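# Place the red ring flat on the red-footed post

## Task

Take the red ring and set it over the post that has the red foot, so that it rests level on that post's pins. The posts sit on springs, and the task fails if any of them gets knocked over.

## Robot and tools

ROBOT. Two arms, left_arm and right_arm, each end in a five-finger hand. right_arm has a right hand and left_arm a mirrored left hand. Calibrated base positions in the scene frame: left_arm (+0.037, +0.283, +0.024) m, right_arm (-0.043, -0.322, +0.003) m.

FRAME. Everything is in the scene frame. Its origin is at table height, halfway between the nominal bases. +z is up, +x points out over the table, and +y is toward left_arm. Image left and right do not match arm names.

HAND POINT. Each arm is steered by a point 0.05 m in front of the palm. Its +z runs along the straightened fingers and +y points out of the palm. +x runs across the palm away from the thumb on the right hand, and toward the thumb on the left hand. Straight fingers reach 0.06 to 0.07 m past the point and lie 0.06 m behind it along -y. A wrist bracket on the little-finger side can strike things. Arms track loosely and often rest 1 to 5 cm short, usually low. A fresh command, even all zeros, asks again for the pose. If the hand still falls short, send the missing distance as an offset.

ROW FORMAT (28 numbers, each in [-1, 1], always for both arms). left_arm dx, dy, dz, rx, ry, rz; then left hand little, ring, middle, index, thumb_bend, thumb_turn, force_limit, speed; then the same 14 numbers for right_arm.
- dx..rz are an offset, not a pose. They count from that arm's Hand target as it stands when the action or move begins, along scene axes. 1.0 equals 0.6 m of travel or 180 degrees of turn. rx, ry, rz form one rotation vector about the hand point. Six zeros re-command the current Hand target. Each step's commanded orientation is clipped to within 40 degrees of the measured one.
- Finger and thumb numbers are absolute targets: +1 open or straight, -1 closed. For thumb_turn, -1 swings the thumb in front of the palm, opposite the fingers, and +1 puts it beside the palm. No value means no change, so to keep a hand unchanged, resend its last executed eight numbers. If nothing has been sent to it yet, send its hand_measured, hand_force_limit and hand_speed.
- force_limit maps -1 to about 0 N and +1 to 10 N at the fingertip (15 N for the thumb motors). speed rises linearly from near zero at -1 to full at +0.48 and stays full above that. For a gentle grip, close at speed -0.94 or below. With the thumb in front, a hand can grasp objects about 0.035 to 0.065 m thick, or a handle down to about 0.025 m.

TOOLS.
- execute_actions(actions, cameras): actions is a list of actions. Each action is a list of up to 15 rows, one row per 1/30 s step. A short action repeats its last row for the rest of the steps. Every row in an action counts from the same start pose. Camera images come back only for an empty actions list or when cameras asks for them.
- move(target, speed, blend, blocking, cameras): straight-line paths for both hand points. target is one 28-number row or a list of up to 15 rows. All rows are offsets from the Hand targets at the start, not from the previous row. speed is the top path speed in m/s, from 0.002 to 4.3, default 0.25; turn rate is capped at twice that in rad/s. It can be one value or one per target. blend is in metres, one value or one per target. It rounds corners, and 0 stops at each target. The move caps at 10 s. It does not avoid obstacles or the other arm. blocking=false returns after about 0.5 s while motion continues.
- wait(seconds 0 to 10, cameras): lets time pass with commands held.
- stop(cameras): brakes a running move.
- zoom_image(camera, region [x0, y0, x1, y1] in image pixels, at most 504 by 504): a closer view of the newest image from that camera.
- show_instructions(): shows the reference pages.
- finished_scene(scene): ends the current scene, given its number. This cannot be undone, so call it only once the ring sits on the pins without help.

CAMERAS. cam_high and cam_low are 896x504. cam_left_wrist and cam_right_wrist are 672x504 fisheye. Calibrations are approximate.

RESULTS. Each result gives end_effector_position (m) and end_effector_quat_wxyz per arm, plus Hand target, which is the base for the next offsets. It also gives joint positions, velocities and torques, and for each hand six-value lists in the motor order above:
- hand_measured: positions.
- hand_stopped_by: moving, target, force, stalled or fault.
- hand_load_n: fingertip load; it falls near 0 when a grip is lost.
move adds a "move:" line with an ending such as done, off_target, moving, held or fault, and any limits that acted (paced, held). done means at rest within 10 mm and 2 degrees. Neither done nor off_target tells whether there is contact. A MOTOR HOT line appears at 85 °C. At 100 °C that arm's joints go limp for 30 to 60 s or more.

AVOID. Tipping a spring post. Dropping the ring or opening the hand while it moves. Fast moves into contact, since speed and overshoot both raise force. Letting the two arms touch or one hand grip the other. Steering a hand close to its own arm's base. Holding an arm stretched or pushing at an unreachable pose, which heats motors. Leaving anything off the table. Occasional brief pushes may shift loose objects, so check with the cameras.

Each tool is called after "Request:" in YAML: its name, and indented under it one key for each argument.

Reference images:

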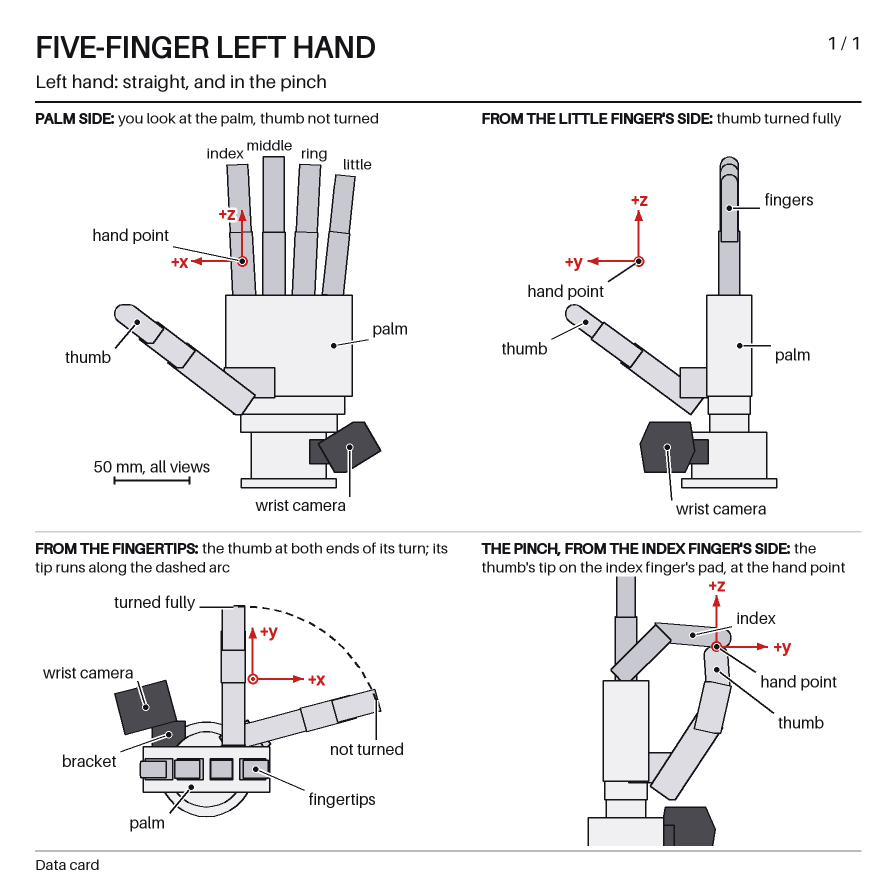

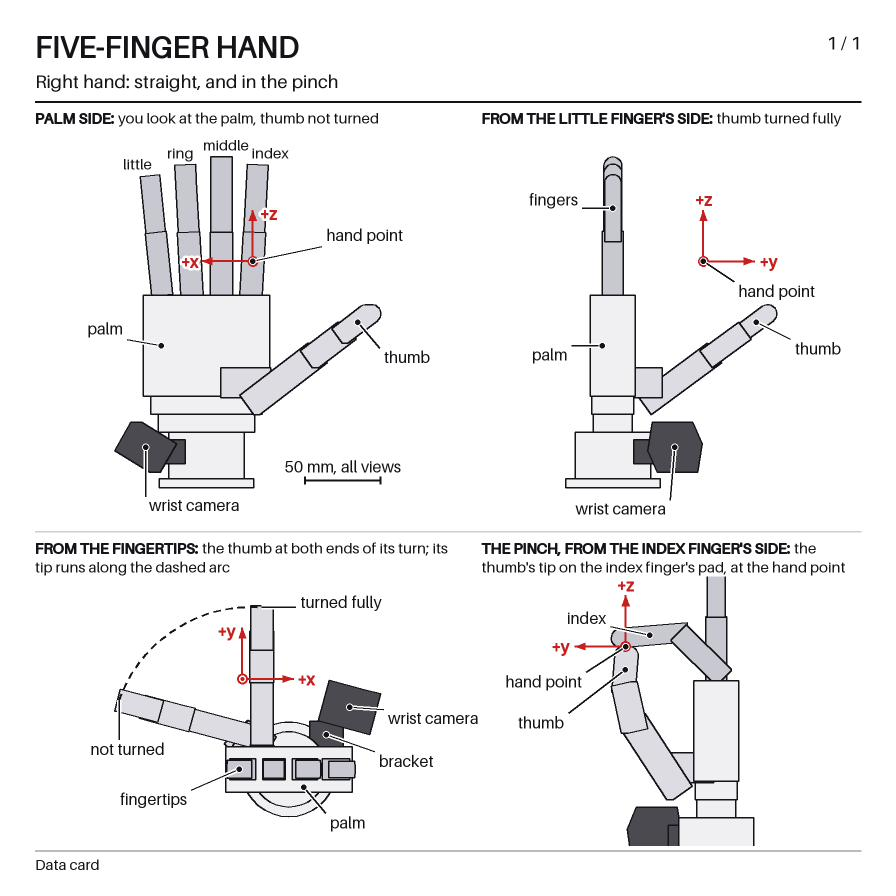

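## Session

Request:
execute_actions:
  actions: []

Scene clock: 0.00 s.
left_arm: end_effector_position=(+0.6961, +0.3651, +0.2223) hand_measured=(+1.000, +1.000, +1.000, +1.000, +1.000, +1.000) hand_load_n=(+0.0, +0.0, +0.0, +0.0, +0.0, +0.0) hand_stopped_by=(target, target, target, target, target, target) hand_force_limit=0.00 hand_speed=-0.80 end_effector_quat_wxyz=(+0.371, +0.093, +0.923, -0.028) | right_arm: end_effector_position=(+0.0953, -0.1158, +0.1430) hand_measured=(+1.000, +1.000, +1.000, +1.000, +1.000, +1.000) hand_load_n=(+0.0, +0.0, +0.0, +0.0, +0.0, +0.0) hand_stopped_by=(target, target, target, target, target, target) hand_force_limit=0.00 hand_speed=-0.80 end_effector_quat_wxyz=(+0.073, +0.974, -0.158, +0.141)
Joint positions: left_arm=[0.119 1.644 1.407 -0.587 0.175 1.782] | right_arm=[1.065 1.233 0.943 -1.347 0.313 -0.107]
Joint velocities: within noise
Joint torques (N m): no reading
Motor temperatures (°C): left_arm=[25 24 27 29 24 25] | right_arm=[28 25 26 28 27 28]
Heat: left arm: hottest wrist pitch 29 °C; right arm: hottest waist 28 °C.
Hand target: left_arm +0.7058, +0.3658, +0.2468; +0.392, +0.094, +0.915, -0.024 | right_arm +0.0985, -0.1090, +0.1490; +0.064, +0.974, -0.160, +0.144

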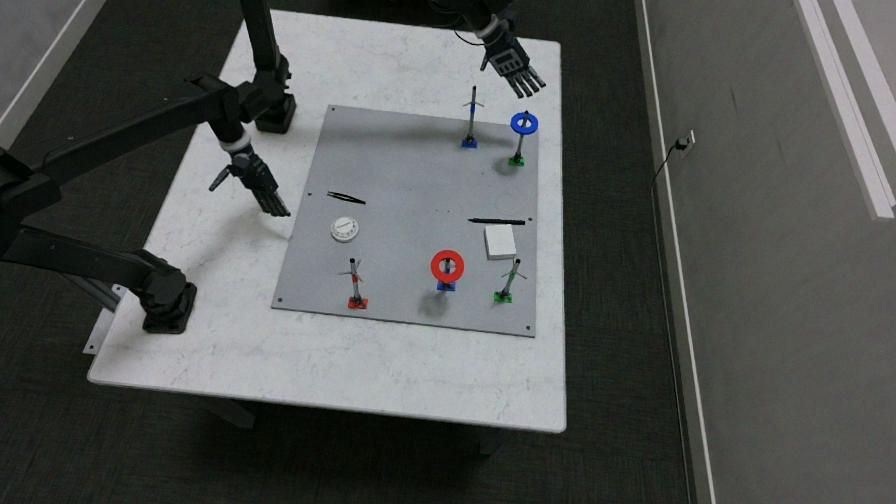

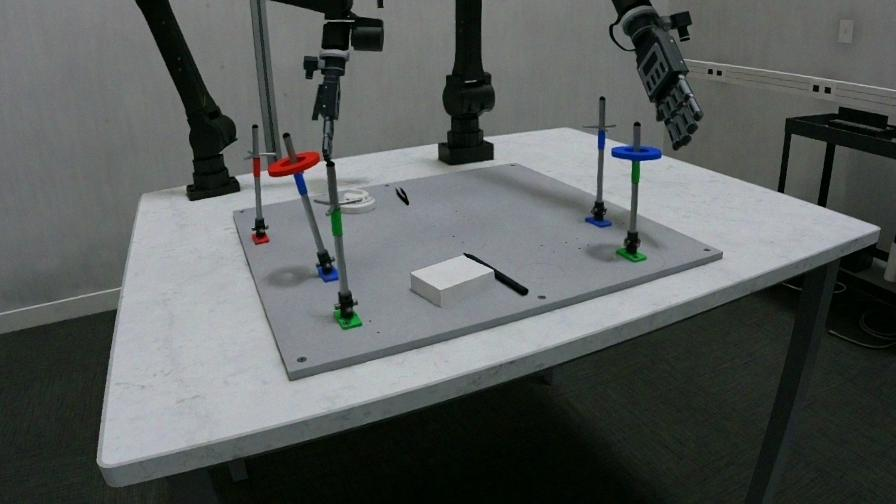

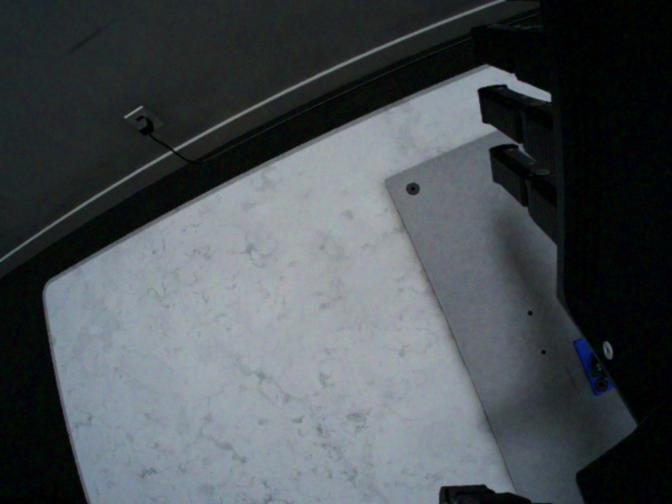

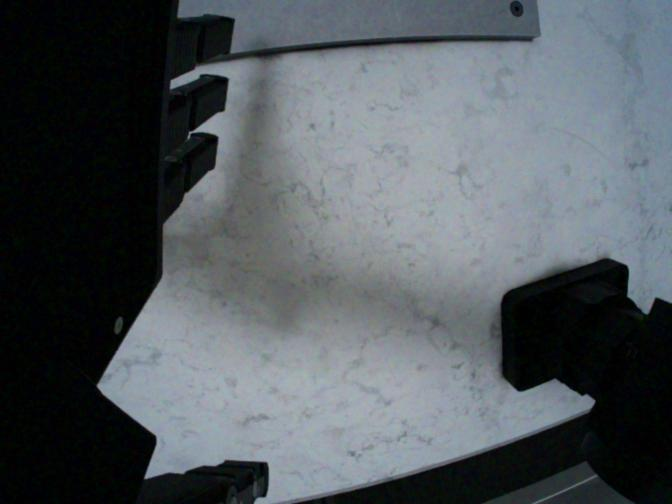

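Request:
zoom_image:
  camera: "cam_high"
  region: [320, 220, 560, 340]

Request:
zoom_image:
  camera: "cam_low"
  region: [220, 90, 460, 340]

Request:
zoom_image:
  camera: "cam_high"
  region: [440, 60, 560, 180]

Request:
zoom_image:
  camera: "cam_low"
  region: [560, 80, 700, 280]

Scaled by 2.100 from the camera's 896x504 image, which has a finer 1280x720 frame.

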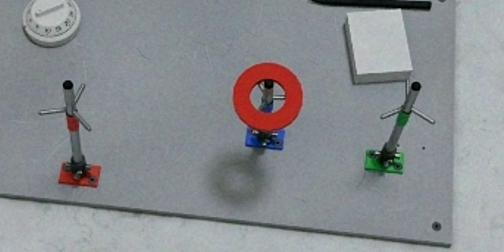

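Scaled by 2.016 from the camera's 896x504 image, which has a finer 1280x720 frame.

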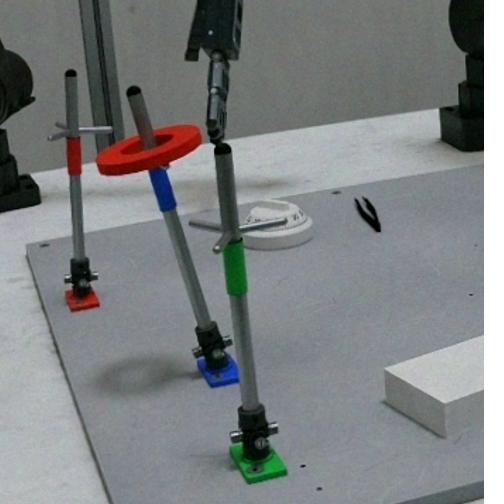

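Scaled by 4.200 from the camera's 896x504 image, which has a finer 1280x720 frame.

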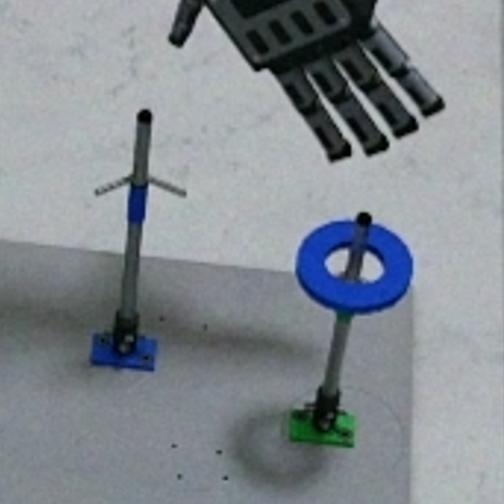

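Scaled by 2.520 from the camera's 896x504 image, which has a finer 1280x720 frame.

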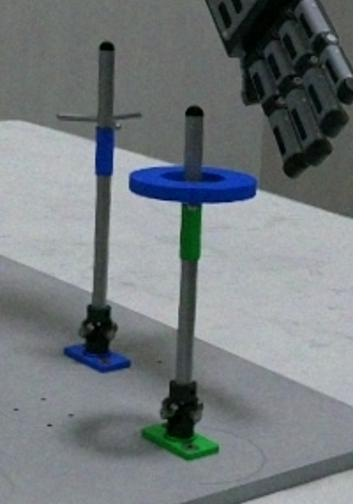

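Request:
zoom_image:
  camera: "cam_high"
  region: [415, 235, 485, 305]

Request:
zoom_image:
  camera: "cam_high"
  region: [325, 250, 385, 310]

Request:
zoom_image:
  camera: "cam_low"
  region: [240, 110, 360, 200]

Scaled by 7.200 from the camera's 896x504 image, which has a finer 1280x720 frame.

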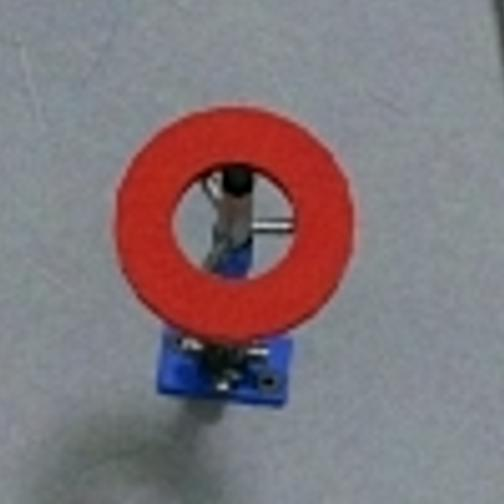

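Scaled by 8.400 from the camera's 896x504 image, which has a finer 1280x720 frame.

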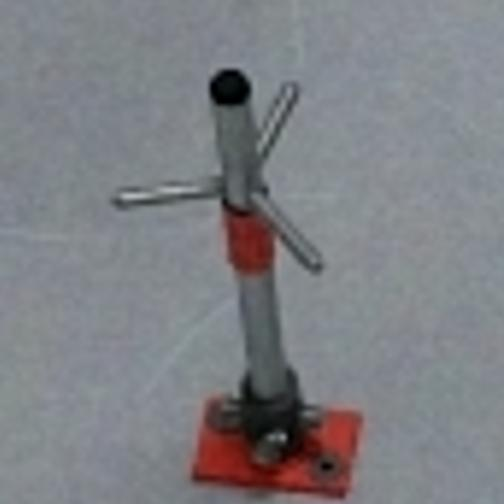

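Scaled by 4.200 from the camera's 896x504 image, which has a finer 1280x720 frame.

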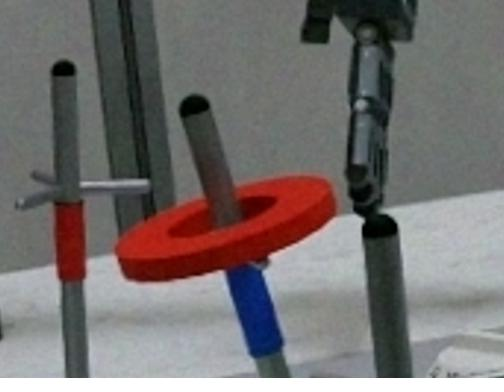

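Request:
move:
  target:
    - [0,0,0,0,0,0,1,1,1,1,1,1,0,-0.8, 0.086,0,0.252,0.02,0.03,0,-1,-1,0.2,0.2,0,-1,-0.4,0.0]
    - [0,0,0,0,0,0,1,1,1,1,1,1,0,-0.8, 0.7975,0.005,0.218,0.057,0.0832,-0.0129,-1,-1,0.2,0.2,0,-1,-0.4,0.0]
  blend: [0.05,0]
  speed: 0.2
  cameras: ["all"]

Scene clock: 150.70 s.
left_arm: end_effector_position=(+0.6961, +0.3651, +0.2223) hand_measured=(+1.000, +1.000, +1.000, +1.000, +1.000, +1.000) hand_load_n=(+0.0, +0.0, +0.0, +0.0, +0.0, +0.0) hand_stopped_by=(target, target, target, target, target, target) hand_force_limit=0.00 hand_speed=-0.80 end_effector_quat_wxyz=(+0.371, +0.093, +0.923, -0.028) | right_arm: end_effector_position=(+0.5682, -0.1047, +0.2764) hand_measured=(-1.000, -1.000, +0.200, +0.200, +0.000, -1.000) hand_load_n=(+0.0, +0.0, +0.0, +0.0, +0.0, +0.0) hand_stopped_by=(target, target, target, target, target, target) hand_force_limit=-0.40 hand_speed=0.00 end_effector_quat_wxyz=(-0.064, +0.976, -0.177, +0.112)
Joint positions: left_arm=[0.119 1.644 1.407 -0.587 0.175 1.782] | right_arm=[0.316 2.145 2.511 -1.679 0.011 -0.831]
Joint torques (N m): left_arm=[-0.15 -16.38 13.29 0.7 0.13 -0.01] | right_arm=[1.2 -19.9 9.99 -0.01 -0.09 -0.19]
Motor temperatures (°C): left_arm=[25 27 40 28 24 24] | right_arm=[28 26 35 28 27 27]
Heat: left arm: hottest elbow 40 °C; right arm: hottest elbow 35 °C.
Hand target: left_arm +0.7058, +0.3658, +0.2468; +0.392, +0.094, +0.915, -0.024 | right_arm +0.5770, -0.1059, +0.2798; +0.000, +0.983, -0.182, +0.000
Off the commanded pose: left_arm 0.026 m, 3 deg | right_arm 0.009 m, 15 deg.
joint sent to its limit (right arm) — joint 4 (wrist pitch), lower limit. The joint targets are off in orientation, not in position.
move: off_target (left_arm, right_arm)
camera_calibration:
cam_right_wrist: T_world_to_cam=[[-0.103964, -0.987227, -0.120724, -0.00945876], [-0.957594, 0.0665639, 0.280326, 0.472121], [-0.26871, 0.144748, -0.952283, 0.549688], [0, 0, 0, 1]] pos_world=[0.598824, -0.12033, 0.389969]

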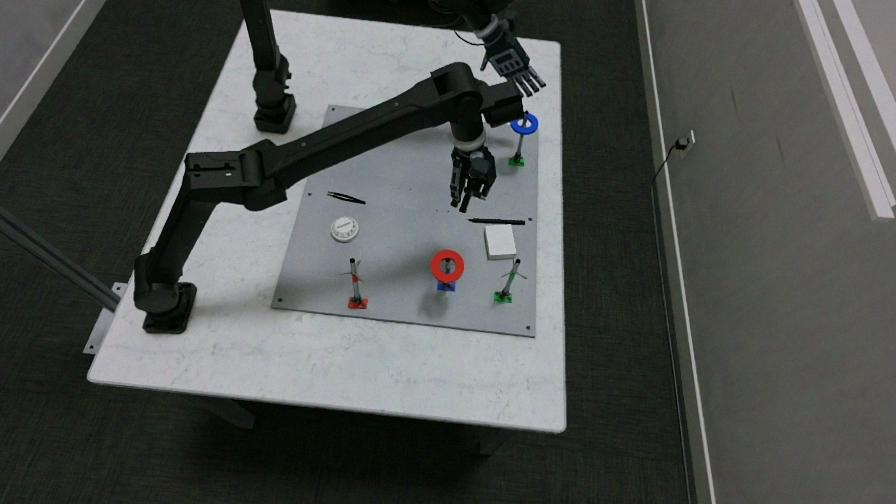

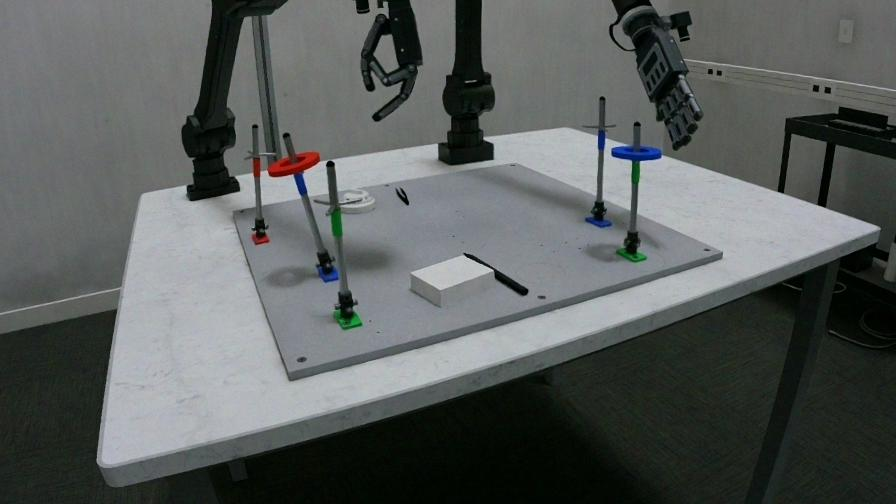

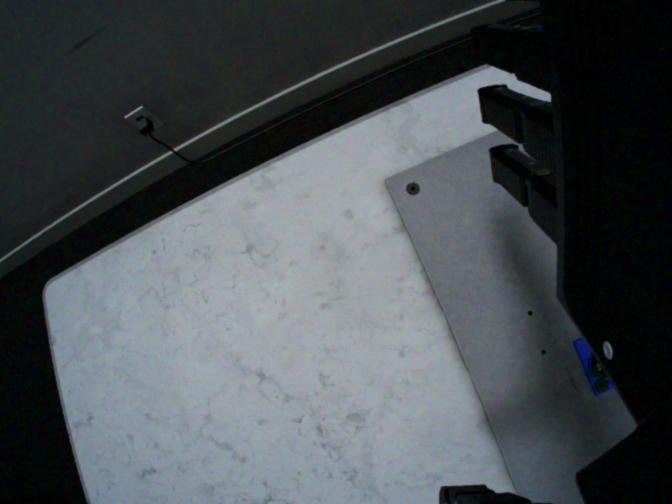

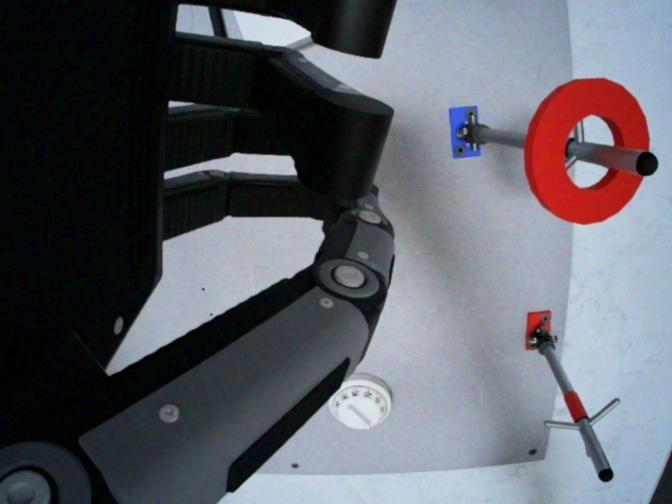

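Request:
zoom_image:
  camera: "cam_right_wrist"
  region: [500, 60, 670, 240]

Request:
zoom_image:
  camera: "cam_right_wrist"
  region: [500, 300, 670, 500]

Scaled by 2.800 from the camera's 672x504 image, which has a finer 960x720 frame.

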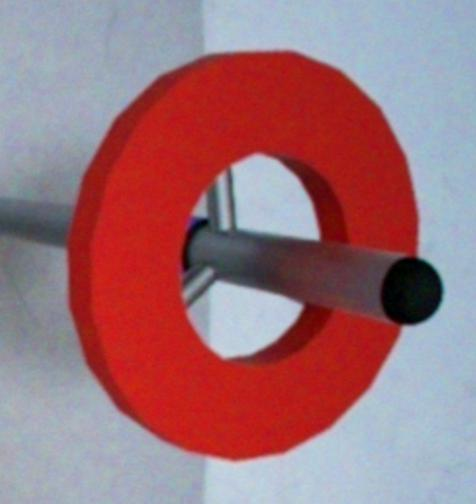

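Scaled by 2.520 from the camera's 672x504 image, which has a finer 960x720 frame.

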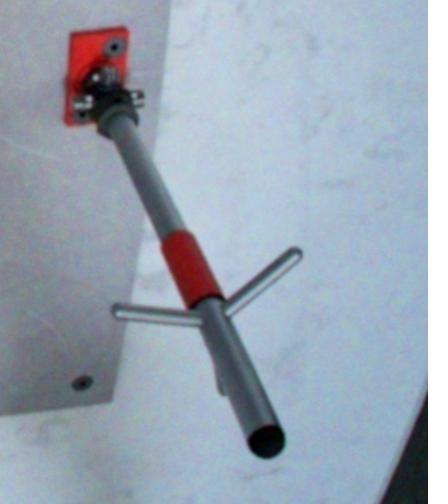

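Request:
move:
  target: [0,0,0,0,0,0,1,1,1,1,1,1,0,-0.8, 0.063,-0.07,-0.108,0.0597,-0.0175,-0.0004,1,1,0.2,0.2,0,-1,-0.4,0.0]
  speed: 0.12
  cameras: ["cam_right_wrist","cam_low"]

Scene clock: 218.67 s.
left_arm: end_effector_position=(+0.6961, +0.3651, +0.2223) hand_measured=(+1.000, +1.000, +1.000, +1.000, +1.000, +1.000) hand_load_n=(+0.0, +0.0, +0.0, +0.0, +0.0, +0.0) hand_stopped_by=(target, target, target, target, target, target) hand_force_limit=0.00 hand_speed=-0.80 end_effector_quat_wxyz=(+0.371, +0.093, +0.923, -0.028) | right_arm: end_effector_position=(+0.6053, -0.1443, +0.2138) hand_measured=(+1.000, +1.000, +0.200, +0.200, +0.000, -1.000) hand_load_n=(+0.0, +0.0, +0.0, +0.0, +0.0, +0.0) hand_stopped_by=(target, target, target, target, target, target) hand_force_limit=-0.40 hand_speed=0.00 end_effector_quat_wxyz=(-0.114, +0.975, -0.185, +0.046)
Joint positions: left_arm=[0.119 1.644 1.407 -0.587 0.175 1.782] | right_arm=[0.198 2.268 2.561 -1.679 -0.165 -0.916]
Joint torques (N m): left_arm=[-0.21 -16.62 13.22 0.69 0.14 -0.02] | right_arm=[0.67 -20.6 10.13 0.02 -0.22 -0.24]
Motor temperatures (°C): left_arm=[25 28 41 28 23 24] | right_arm=[28 32 38 27 27 27]
Heat: left arm: hottest elbow 41 °C; right arm: hottest elbow 38 °C.
Hand target: left_arm +0.7058, +0.3658, +0.2468; +0.392, +0.094, +0.915, -0.024 | right_arm +0.6149, -0.1480, +0.2151; -0.097, +0.978, -0.182, +0.010
Off the commanded pose: left_arm 0.026 m, 3 deg | right_arm 0.010 m, 5 deg.
joint sent to its limit (right arm) — joint 4 (wrist pitch), lower limit. The joint targets are off in orientation, not in position.
move: off_target (left_arm, right_arm)
camera_calibration:
cam_right_wrist: T_world_to_cam=[[-0.120247, -0.966035, -0.228731, -0.0162465], [-0.920152, 0.0219708, 0.390944, 0.475015], [-0.37264, 0.257477, -0.891541, 0.571975], [0, 0, 0, 1]] pos_world=[0.648274, -0.173401, 0.320519]
Images, in order (width x height): cam_low 896x504, cam_right_wrist 672x504.

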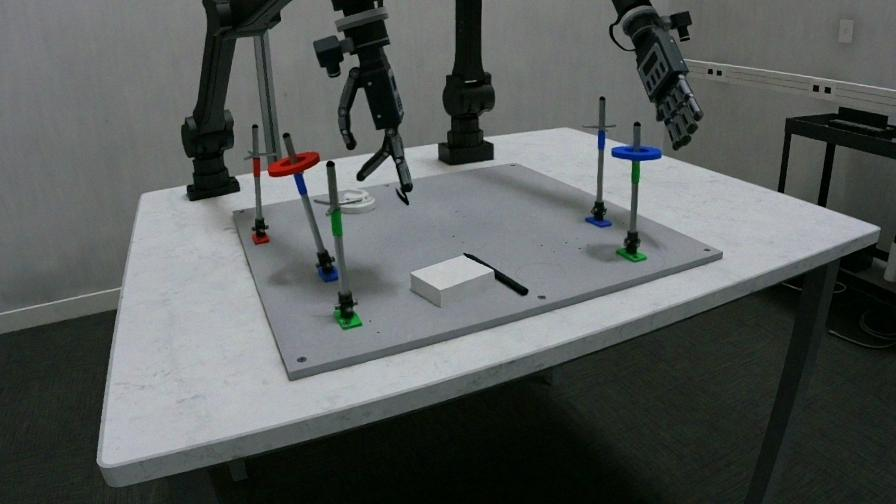

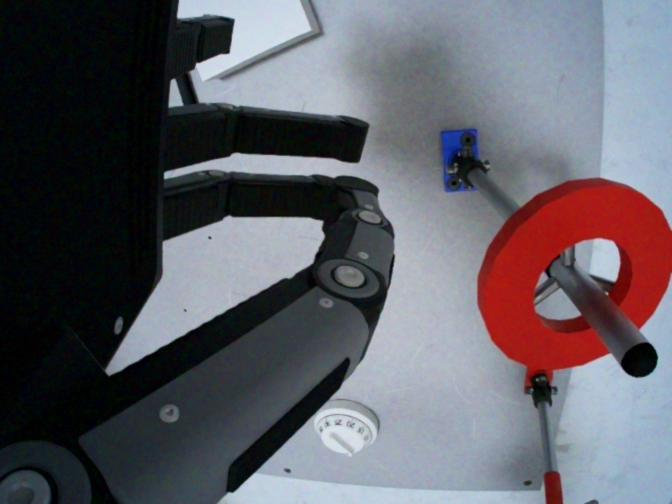

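Request:
zoom_image:
  camera: "cam_right_wrist"
  region: [460, 160, 672, 390]

Request:
zoom_image:
  camera: "cam_low"
  region: [240, 0, 460, 220]

Scaled by 2.191 from the camera's 672x504 image, which has a finer 960x720 frame.

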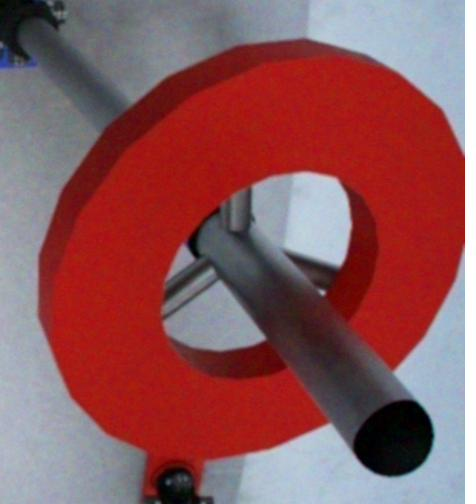

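Scaled by 2.291 from the camera's 896x504 image, which has a finer 1280x720 frame.

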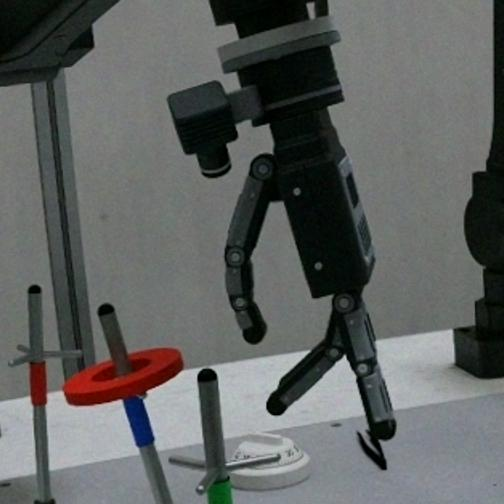

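Request:
move:
  target: [0,0,0,0,0,0,1,1,1,1,1,1,0,-0.8, -0.018,-0.043,0.01,0,0,0,1,1,0.2,0.2,0,-1,-0.4,0.0]
  speed: 0.08
  cameras: ["cam_right_wrist","cam_low"]

Request:
zoom_image:
  camera: "cam_low"
  region: [240, 0, 460, 220]

Scene clock: 265.73 s.
left_arm: end_effector_position=(+0.6961, +0.3651, +0.2223) hand_measured=(+1.000, +1.000, +1.000, +1.000, +1.000, +1.000) hand_load_n=(+0.0, +0.0, +0.0, +0.0, +0.0, +0.0) hand_stopped_by=(target, target, target, target, target, target) hand_force_limit=0.00 hand_speed=-0.80 end_effector_quat_wxyz=(+0.371, +0.093, +0.923, -0.028) | right_arm: end_effector_position=(+0.6062, -0.1666, +0.2019) hand_measured=(+1.000, +1.000, +0.200, +0.200, +0.000, -1.000) hand_load_n=(+0.0, +0.0, +0.0, +0.0, +0.0, +0.0) hand_stopped_by=(target, target, target, target, target, target) hand_force_limit=-0.40 hand_speed=0.00 end_effector_quat_wxyz=(-0.108, +0.976, -0.186, +0.034)
Joint positions: left_arm=[0.119 1.644 1.407 -0.587 0.175 1.782] | right_arm=[0.167 2.268 2.528 -1.679 -0.169 -0.949]
Joint torques (N m): left_arm=[-0.21 -16.56 13.24 0.68 0.14 -0.02] | right_arm=[0.44 -24.76 6.83 -0.18 -0.22 -0.23]
Heat: left arm: hottest elbow 41 °C; right arm: hottest elbow 37 °C.
Hand target: left_arm +0.7058, +0.3658, +0.2468; +0.392, +0.094, +0.915, -0.024 | right_arm +0.6040, -0.1737, +0.2211; -0.098, +0.978, -0.182, +0.010
Off the commanded pose: left_arm 0.026 m, 3 deg | right_arm 0.021 m, 3 deg.
joint sent to its limit (right arm) — joint 4 (wrist pitch), lower limit. The joint targets are off in orientation, not in position.
move: off_target (left_arm, right_arm)
camera_calibration:
cam_right_wrist: T_world_to_cam=[[-0.124494, -0.968032, -0.217752, -0.0402999], [-0.909516, 0.0236181, 0.414998, 0.469967], [-0.396589, 0.249713, -0.88338, 0.578956], [0, 0, 0, 1]] pos_world=[0.652032, -0.194684, 0.307627]
Images, in order (width x height): cam_low 896x504, cam_right_wrist 672x504.

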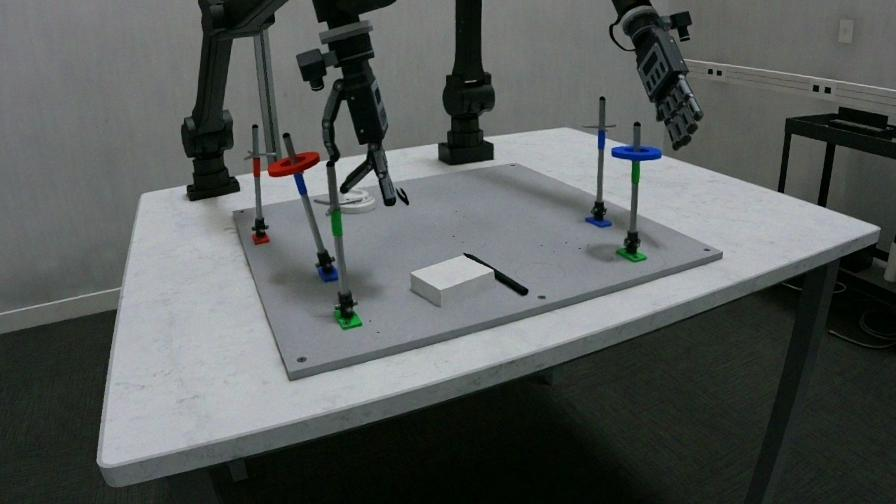

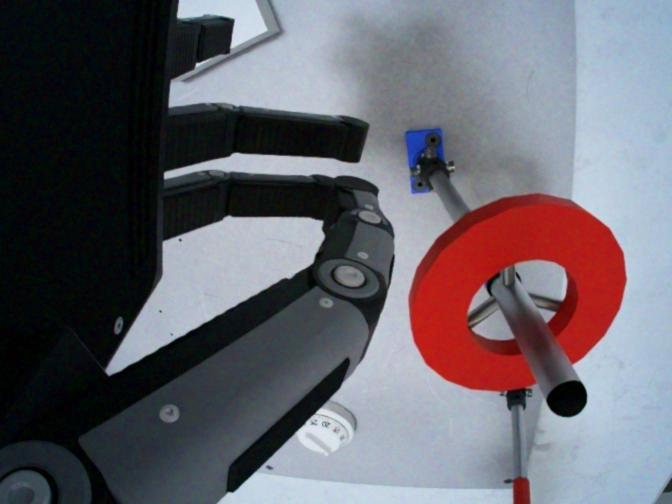

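Scaled by 2.291 from the camera's 896x504 image, which has a finer 1280x720 frame.

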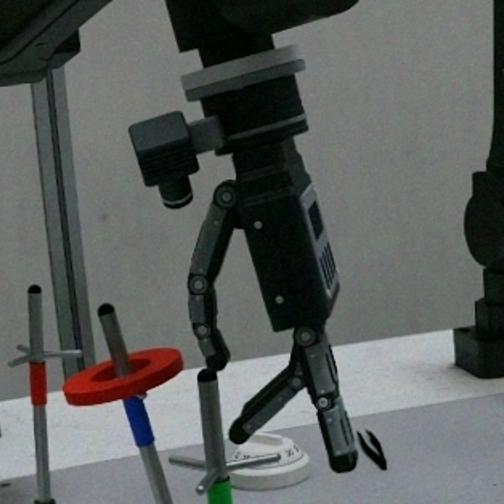

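Request:
move:
  target: [0,0,0,0,0,0,1,1,1,1,1,1,0,-0.8, -0.02,-0.006,0.0165,0,0,0,1,1,0.2,0.2,0,-1,-0.4,0.0]
  speed: 0.08
  cameras: ["cam_right_wrist","cam_low"]

Request:
zoom_image:
  camera: "cam_low"
  region: [240, 60, 400, 220]

Request:
zoom_image:
  camera: "cam_right_wrist"
  region: [300, 100, 640, 440]

Scene clock: 296.67 s.
left_arm: end_effector_position=(+0.6961, +0.3651, +0.2223) hand_measured=(+1.000, +1.000, +1.000, +1.000, +1.000, +1.000) hand_load_n=(+0.0, +0.0, +0.0, +0.0, +0.0, +0.0) hand_stopped_by=(target, target, target, target, target, target) hand_force_limit=0.00 hand_speed=-0.80 end_effector_quat_wxyz=(+0.371, +0.093, +0.923, -0.028) | right_arm: end_effector_position=(+0.5941, -0.1696, +0.2139) hand_measured=(+1.000, +1.000, +0.200, +0.200, +0.000, -1.000) hand_load_n=(+0.0, +0.0, +0.0, +0.0, +0.0, +0.0) hand_stopped_by=(target, target, target, target, target, target) hand_force_limit=-0.40 hand_speed=0.00 end_effector_quat_wxyz=(-0.107, +0.976, -0.185, +0.032)
Joint positions: left_arm=[0.119 1.644 1.407 -0.587 0.175 1.782] | right_arm=[0.167 2.221 2.477 -1.679 -0.169 -0.952]
Joint torques (N m): left_arm=[-0.32 -16.5 13.22 0.7 0.13 -0.01] | right_arm=[0.32 -24.12 6.84 -0.1 -0.18 -0.2]
Heat: left arm: hottest elbow 42 °C; right arm: hottest elbow 36 °C.
Hand target: left_arm +0.7058, +0.3658, +0.2468; +0.392, +0.094, +0.915, -0.024 | right_arm +0.5921, -0.1773, +0.2308; -0.097, +0.978, -0.182, +0.010
Off the commanded pose: left_arm 0.026 m, 3 deg | right_arm 0.019 m, 3 deg.
joint sent to its limit (right arm) — joint 4 (wrist pitch), lower limit. The joint targets are off in orientation, not in position.
move: off_target (left_arm, right_arm)
camera_calibration:
cam_right_wrist: T_world_to_cam=[[-0.123115, -0.968576, -0.216108, -0.0433869], [-0.908032, 0.022085, 0.418317, 0.45215], [-0.400399, 0.247735, -0.882218, 0.587209], [0, 0, 0, 1]] pos_world=[0.640343, -0.197481, 0.319528]
Images, in order (width x height): cam_low 896x504, cam_right_wrist 672x504.

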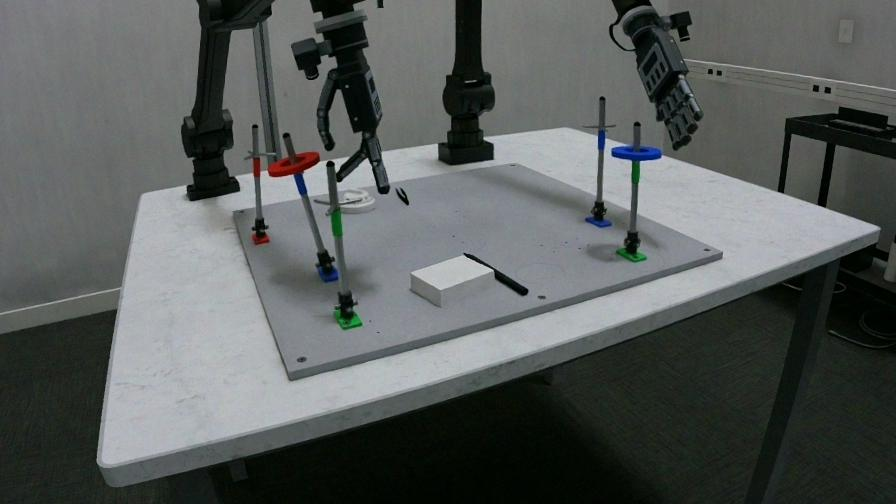

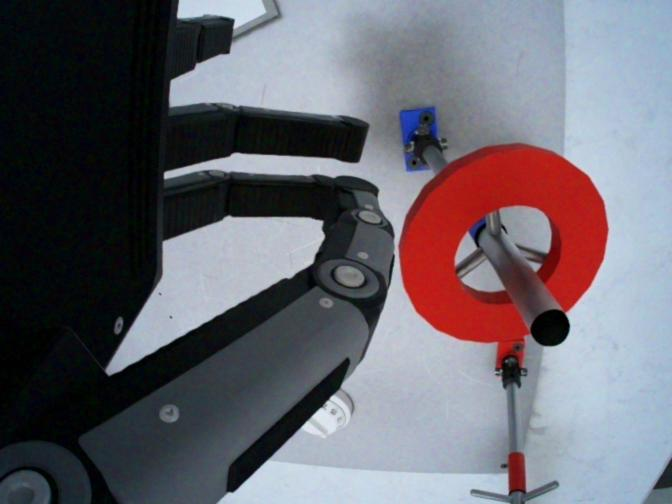

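Scaled by 3.150 from the camera's 896x504 image, which has a finer 1280x720 frame.

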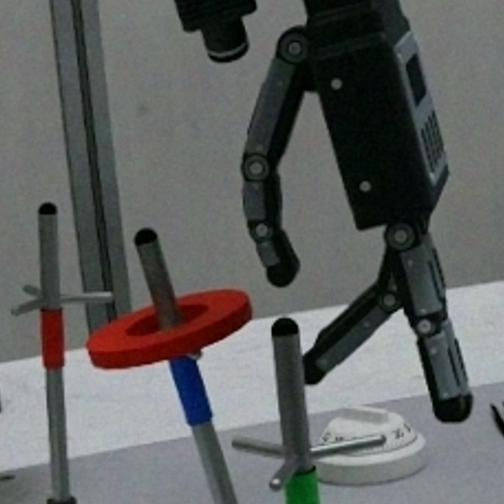

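Scaled by 1.482 from the camera's 672x504 image, which has a finer 960x720 frame.

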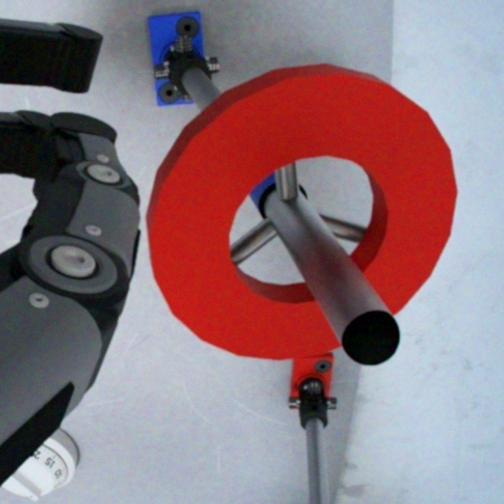

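Request:
move:
  target: [0,0,0,0,0,0,1,1,1,1,1,1,0,-0.8, -0.008,-0.021,0.001,0,0,0,1,1,0.2,0.2,0.1,-1,-0.4,0.0]
  speed: 0.06
  cameras: ["cam_right_wrist","cam_low"]

Request:
zoom_image:
  camera: "cam_low"
  region: [240, 60, 400, 220]

Request:
zoom_image:
  camera: "cam_right_wrist"
  region: [300, 100, 640, 440]

Scene clock: 313.37 s.
left_arm: end_effector_position=(+0.6961, +0.3651, +0.2223) hand_measured=(+1.000, +1.000, +1.000, +1.000, +1.000, +1.000) hand_load_n=(+0.0, +0.0, +0.0, -0.5, +0.0, +0.0) hand_stopped_by=(target, target, target, target, target, target) hand_force_limit=0.00 hand_speed=-0.80 end_effector_quat_wxyz=(+0.371, +0.093, +0.923, -0.028) | right_arm: end_effector_position=(+0.5895, -0.1810, +0.2132) hand_measured=(+1.000, +1.000, +0.200, +0.200, +0.100, -1.000) hand_load_n=(+0.5, +0.0, +0.5, +0.0, +0.0, +0.0) hand_stopped_by=(target, target, target, target, target, target) hand_force_limit=-0.40 hand_speed=0.00 end_effector_quat_wxyz=(-0.103, +0.977, -0.184, +0.026)
Joint positions: left_arm=[0.119 1.644 1.407 -0.587 0.175 1.782] | right_arm=[0.153 2.204 2.444 -1.679 -0.169 -0.969]
Joint torques (N m): left_arm=[-0.15 -16.5 13.24 0.68 0.14 -0.02] | right_arm=[0.09 -24.18 6.79 -0.16 -0.23 -0.18]
Heat: left arm: hottest elbow 42 °C; right arm: hottest elbow 35 °C.
Hand target: left_arm +0.7058, +0.3658, +0.2468; +0.392, +0.094, +0.915, -0.024 | right_arm +0.5873, -0.1901, +0.2314; -0.097, +0.978, -0.182, +0.010
Off the commanded pose: left_arm 0.026 m, 3 deg | right_arm 0.020 m, 2 deg.
joint sent to its limit (right arm) — joint 4 (wrist pitch), lower limit. The joint targets are off in orientation, not in position.
move: off_target (left_arm, right_arm)
camera_calibration:
cam_right_wrist: T_world_to_cam=[[-0.123186, -0.969948, -0.209823, -0.0567152], [-0.902855, 0.0217765, 0.429394, 0.44321], [-0.411921, 0.242335, -0.878405, 0.592603], [0, 0, 0, 1]] pos_world=[0.637273, -0.208271, 0.318333]
Images, in order (width x height): cam_low 896x504, cam_right_wrist 672x504.

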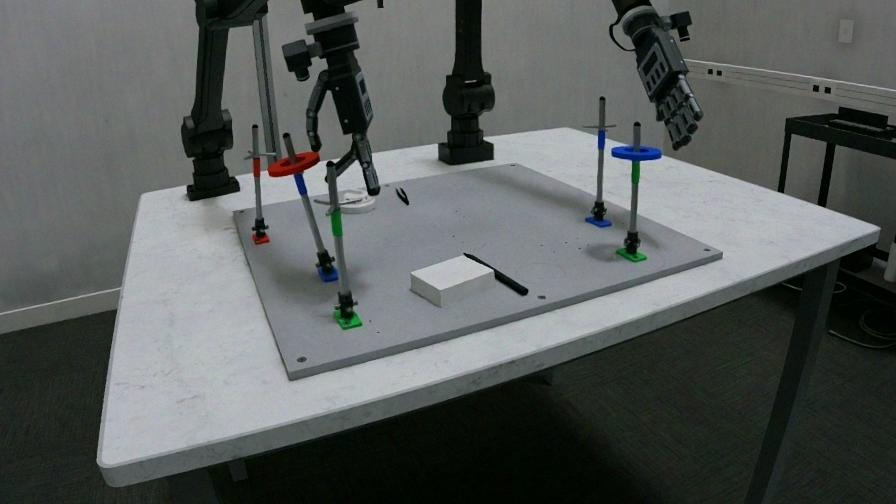

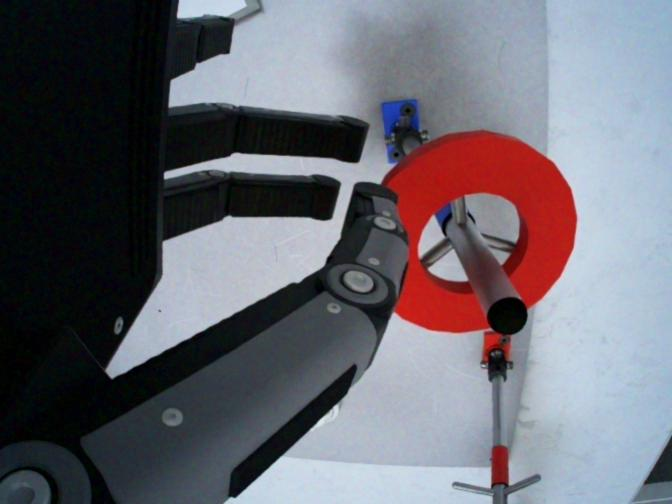

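Scaled by 3.150 from the camera's 896x504 image, which has a finer 1280x720 frame.

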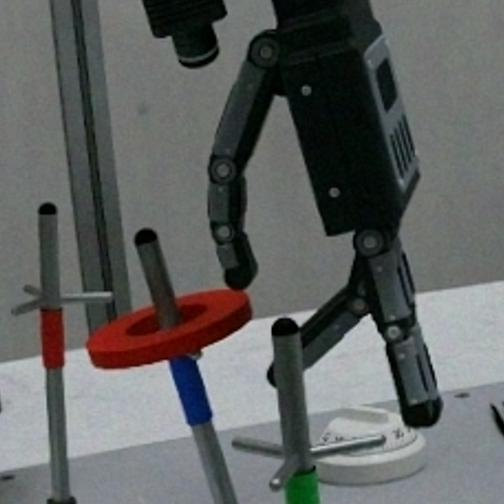

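Scaled by 1.482 from the camera's 672x504 image, which has a finer 960x720 frame.

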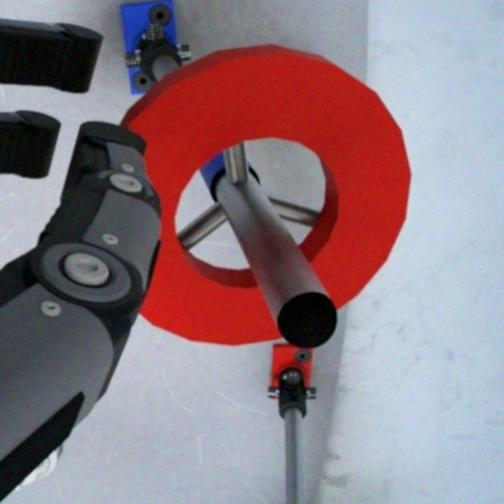

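Request:
move:
  target: [0,0,0,0,0,0,1,1,1,1,1,1,0,-0.8, -0.008,-0.022,0.002,0,0,0,1,1,0.2,0.2,0.1,-1,-0.4,0.0]
  speed: 0.06
  cameras: ["cam_right_wrist","cam_low"]

Request:
zoom_image:
  camera: "cam_low"
  region: [240, 60, 400, 220]

Request:
zoom_image:
  camera: "cam_right_wrist"
  region: [300, 100, 640, 440]

Scene clock: 321.83 s.
left_arm: end_effector_position=(+0.6961, +0.3651, +0.2223) hand_measured=(+1.000, +1.000, +1.000, +1.000, +1.000, +1.000) hand_load_n=(+0.0, +0.0, +0.0, +0.0, +0.0, +0.0) hand_stopped_by=(target, target, target, target, target, target) hand_force_limit=0.00 hand_speed=-0.80 end_effector_quat_wxyz=(+0.371, +0.093, +0.923, -0.028) | right_arm: end_effector_position=(+0.5851, -0.1950, +0.2146) hand_measured=(+1.000, +1.000, +0.200, +0.200, +0.100, -1.000) hand_load_n=(+0.0, +0.0, +0.0, +0.0, +0.0, +0.0) hand_stopped_by=(target, target, target, target, target, target) hand_force_limit=-0.40 hand_speed=0.00 end_effector_quat_wxyz=(-0.101, +0.977, -0.184, +0.022)
Joint positions: left_arm=[0.119 1.644 1.407 -0.587 0.175 1.782] | right_arm=[0.134 2.183 2.41 -1.679 -0.171 -0.987]
Joint torques (N m): left_arm=[0.03 -16.5 13.24 0.72 0.13 0] | right_arm=[0.91 -24.64 6.78 -0.24 -0.27 -0.22]
Heat: left arm: hottest elbow 42 °C; right arm: hottest elbow 35 °C.
Hand target: left_arm +0.7058, +0.3658, +0.2468; +0.392, +0.094, +0.915, -0.024 | right_arm +0.5824, -0.2032, +0.2327; -0.097, +0.978, -0.182, +0.010
Off the commanded pose: left_arm 0.026 m, 3 deg | right_arm 0.020 m, 1 deg.
joint sent to its limit (right arm) — joint 4 (wrist pitch), lower limit. The joint targets are off in orientation, not in position.
move: off_target (left_arm, right_arm)
camera_calibration:
cam_right_wrist: T_world_to_cam=[[-0.125087, -0.970403, -0.206571, -0.070241], [-0.899086, 0.0228316, 0.437175, 0.435165], [-0.41952, 0.24041, -0.875332, 0.598844], [0, 0, 0, 1]] pos_world=[0.633692, -0.222066, 0.319434]
Images, in order (width x height): cam_low 896x504, cam_right_wrist 672x504.

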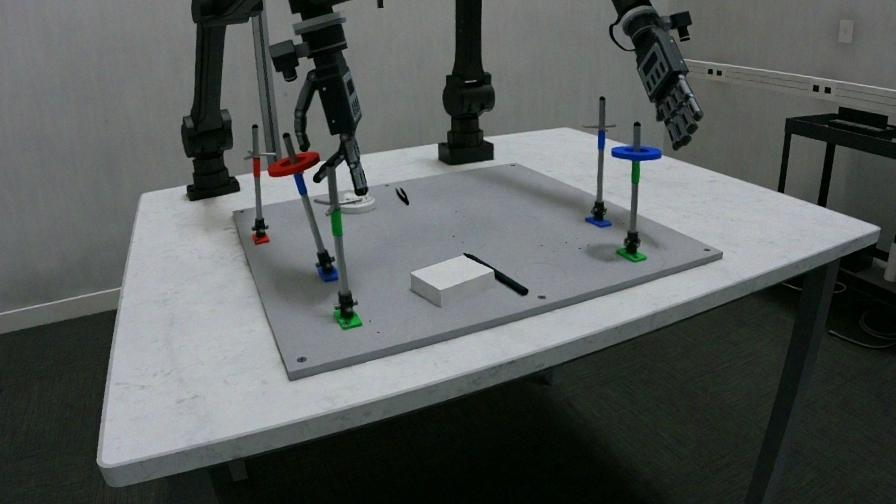

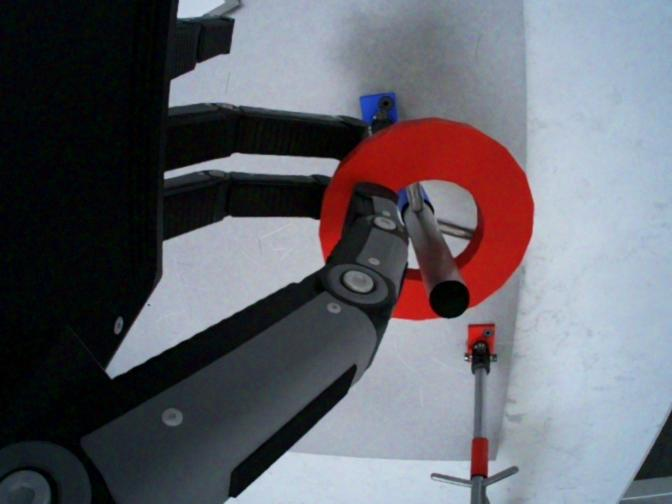

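Scaled by 3.150 from the camera's 896x504 image, which has a finer 1280x720 frame.

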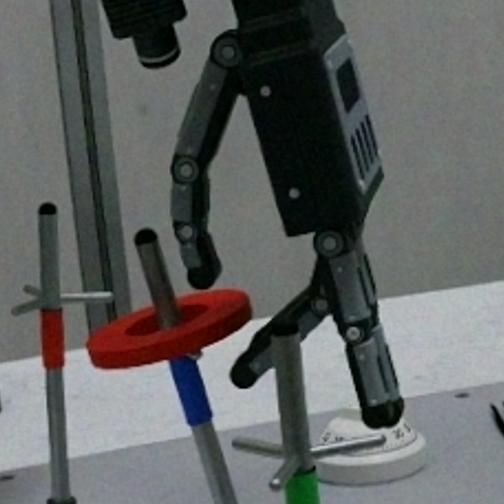

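Scaled by 1.482 from the camera's 672x504 image, which has a finer 960x720 frame.

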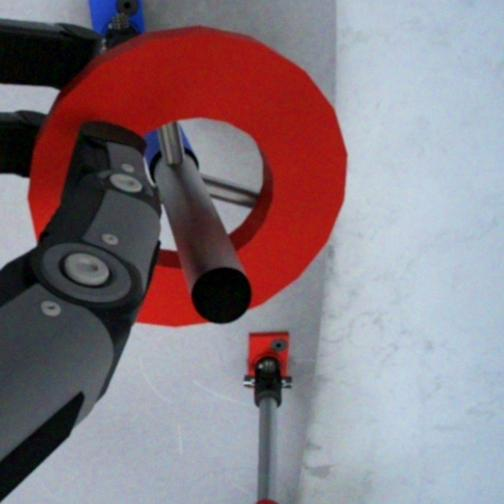

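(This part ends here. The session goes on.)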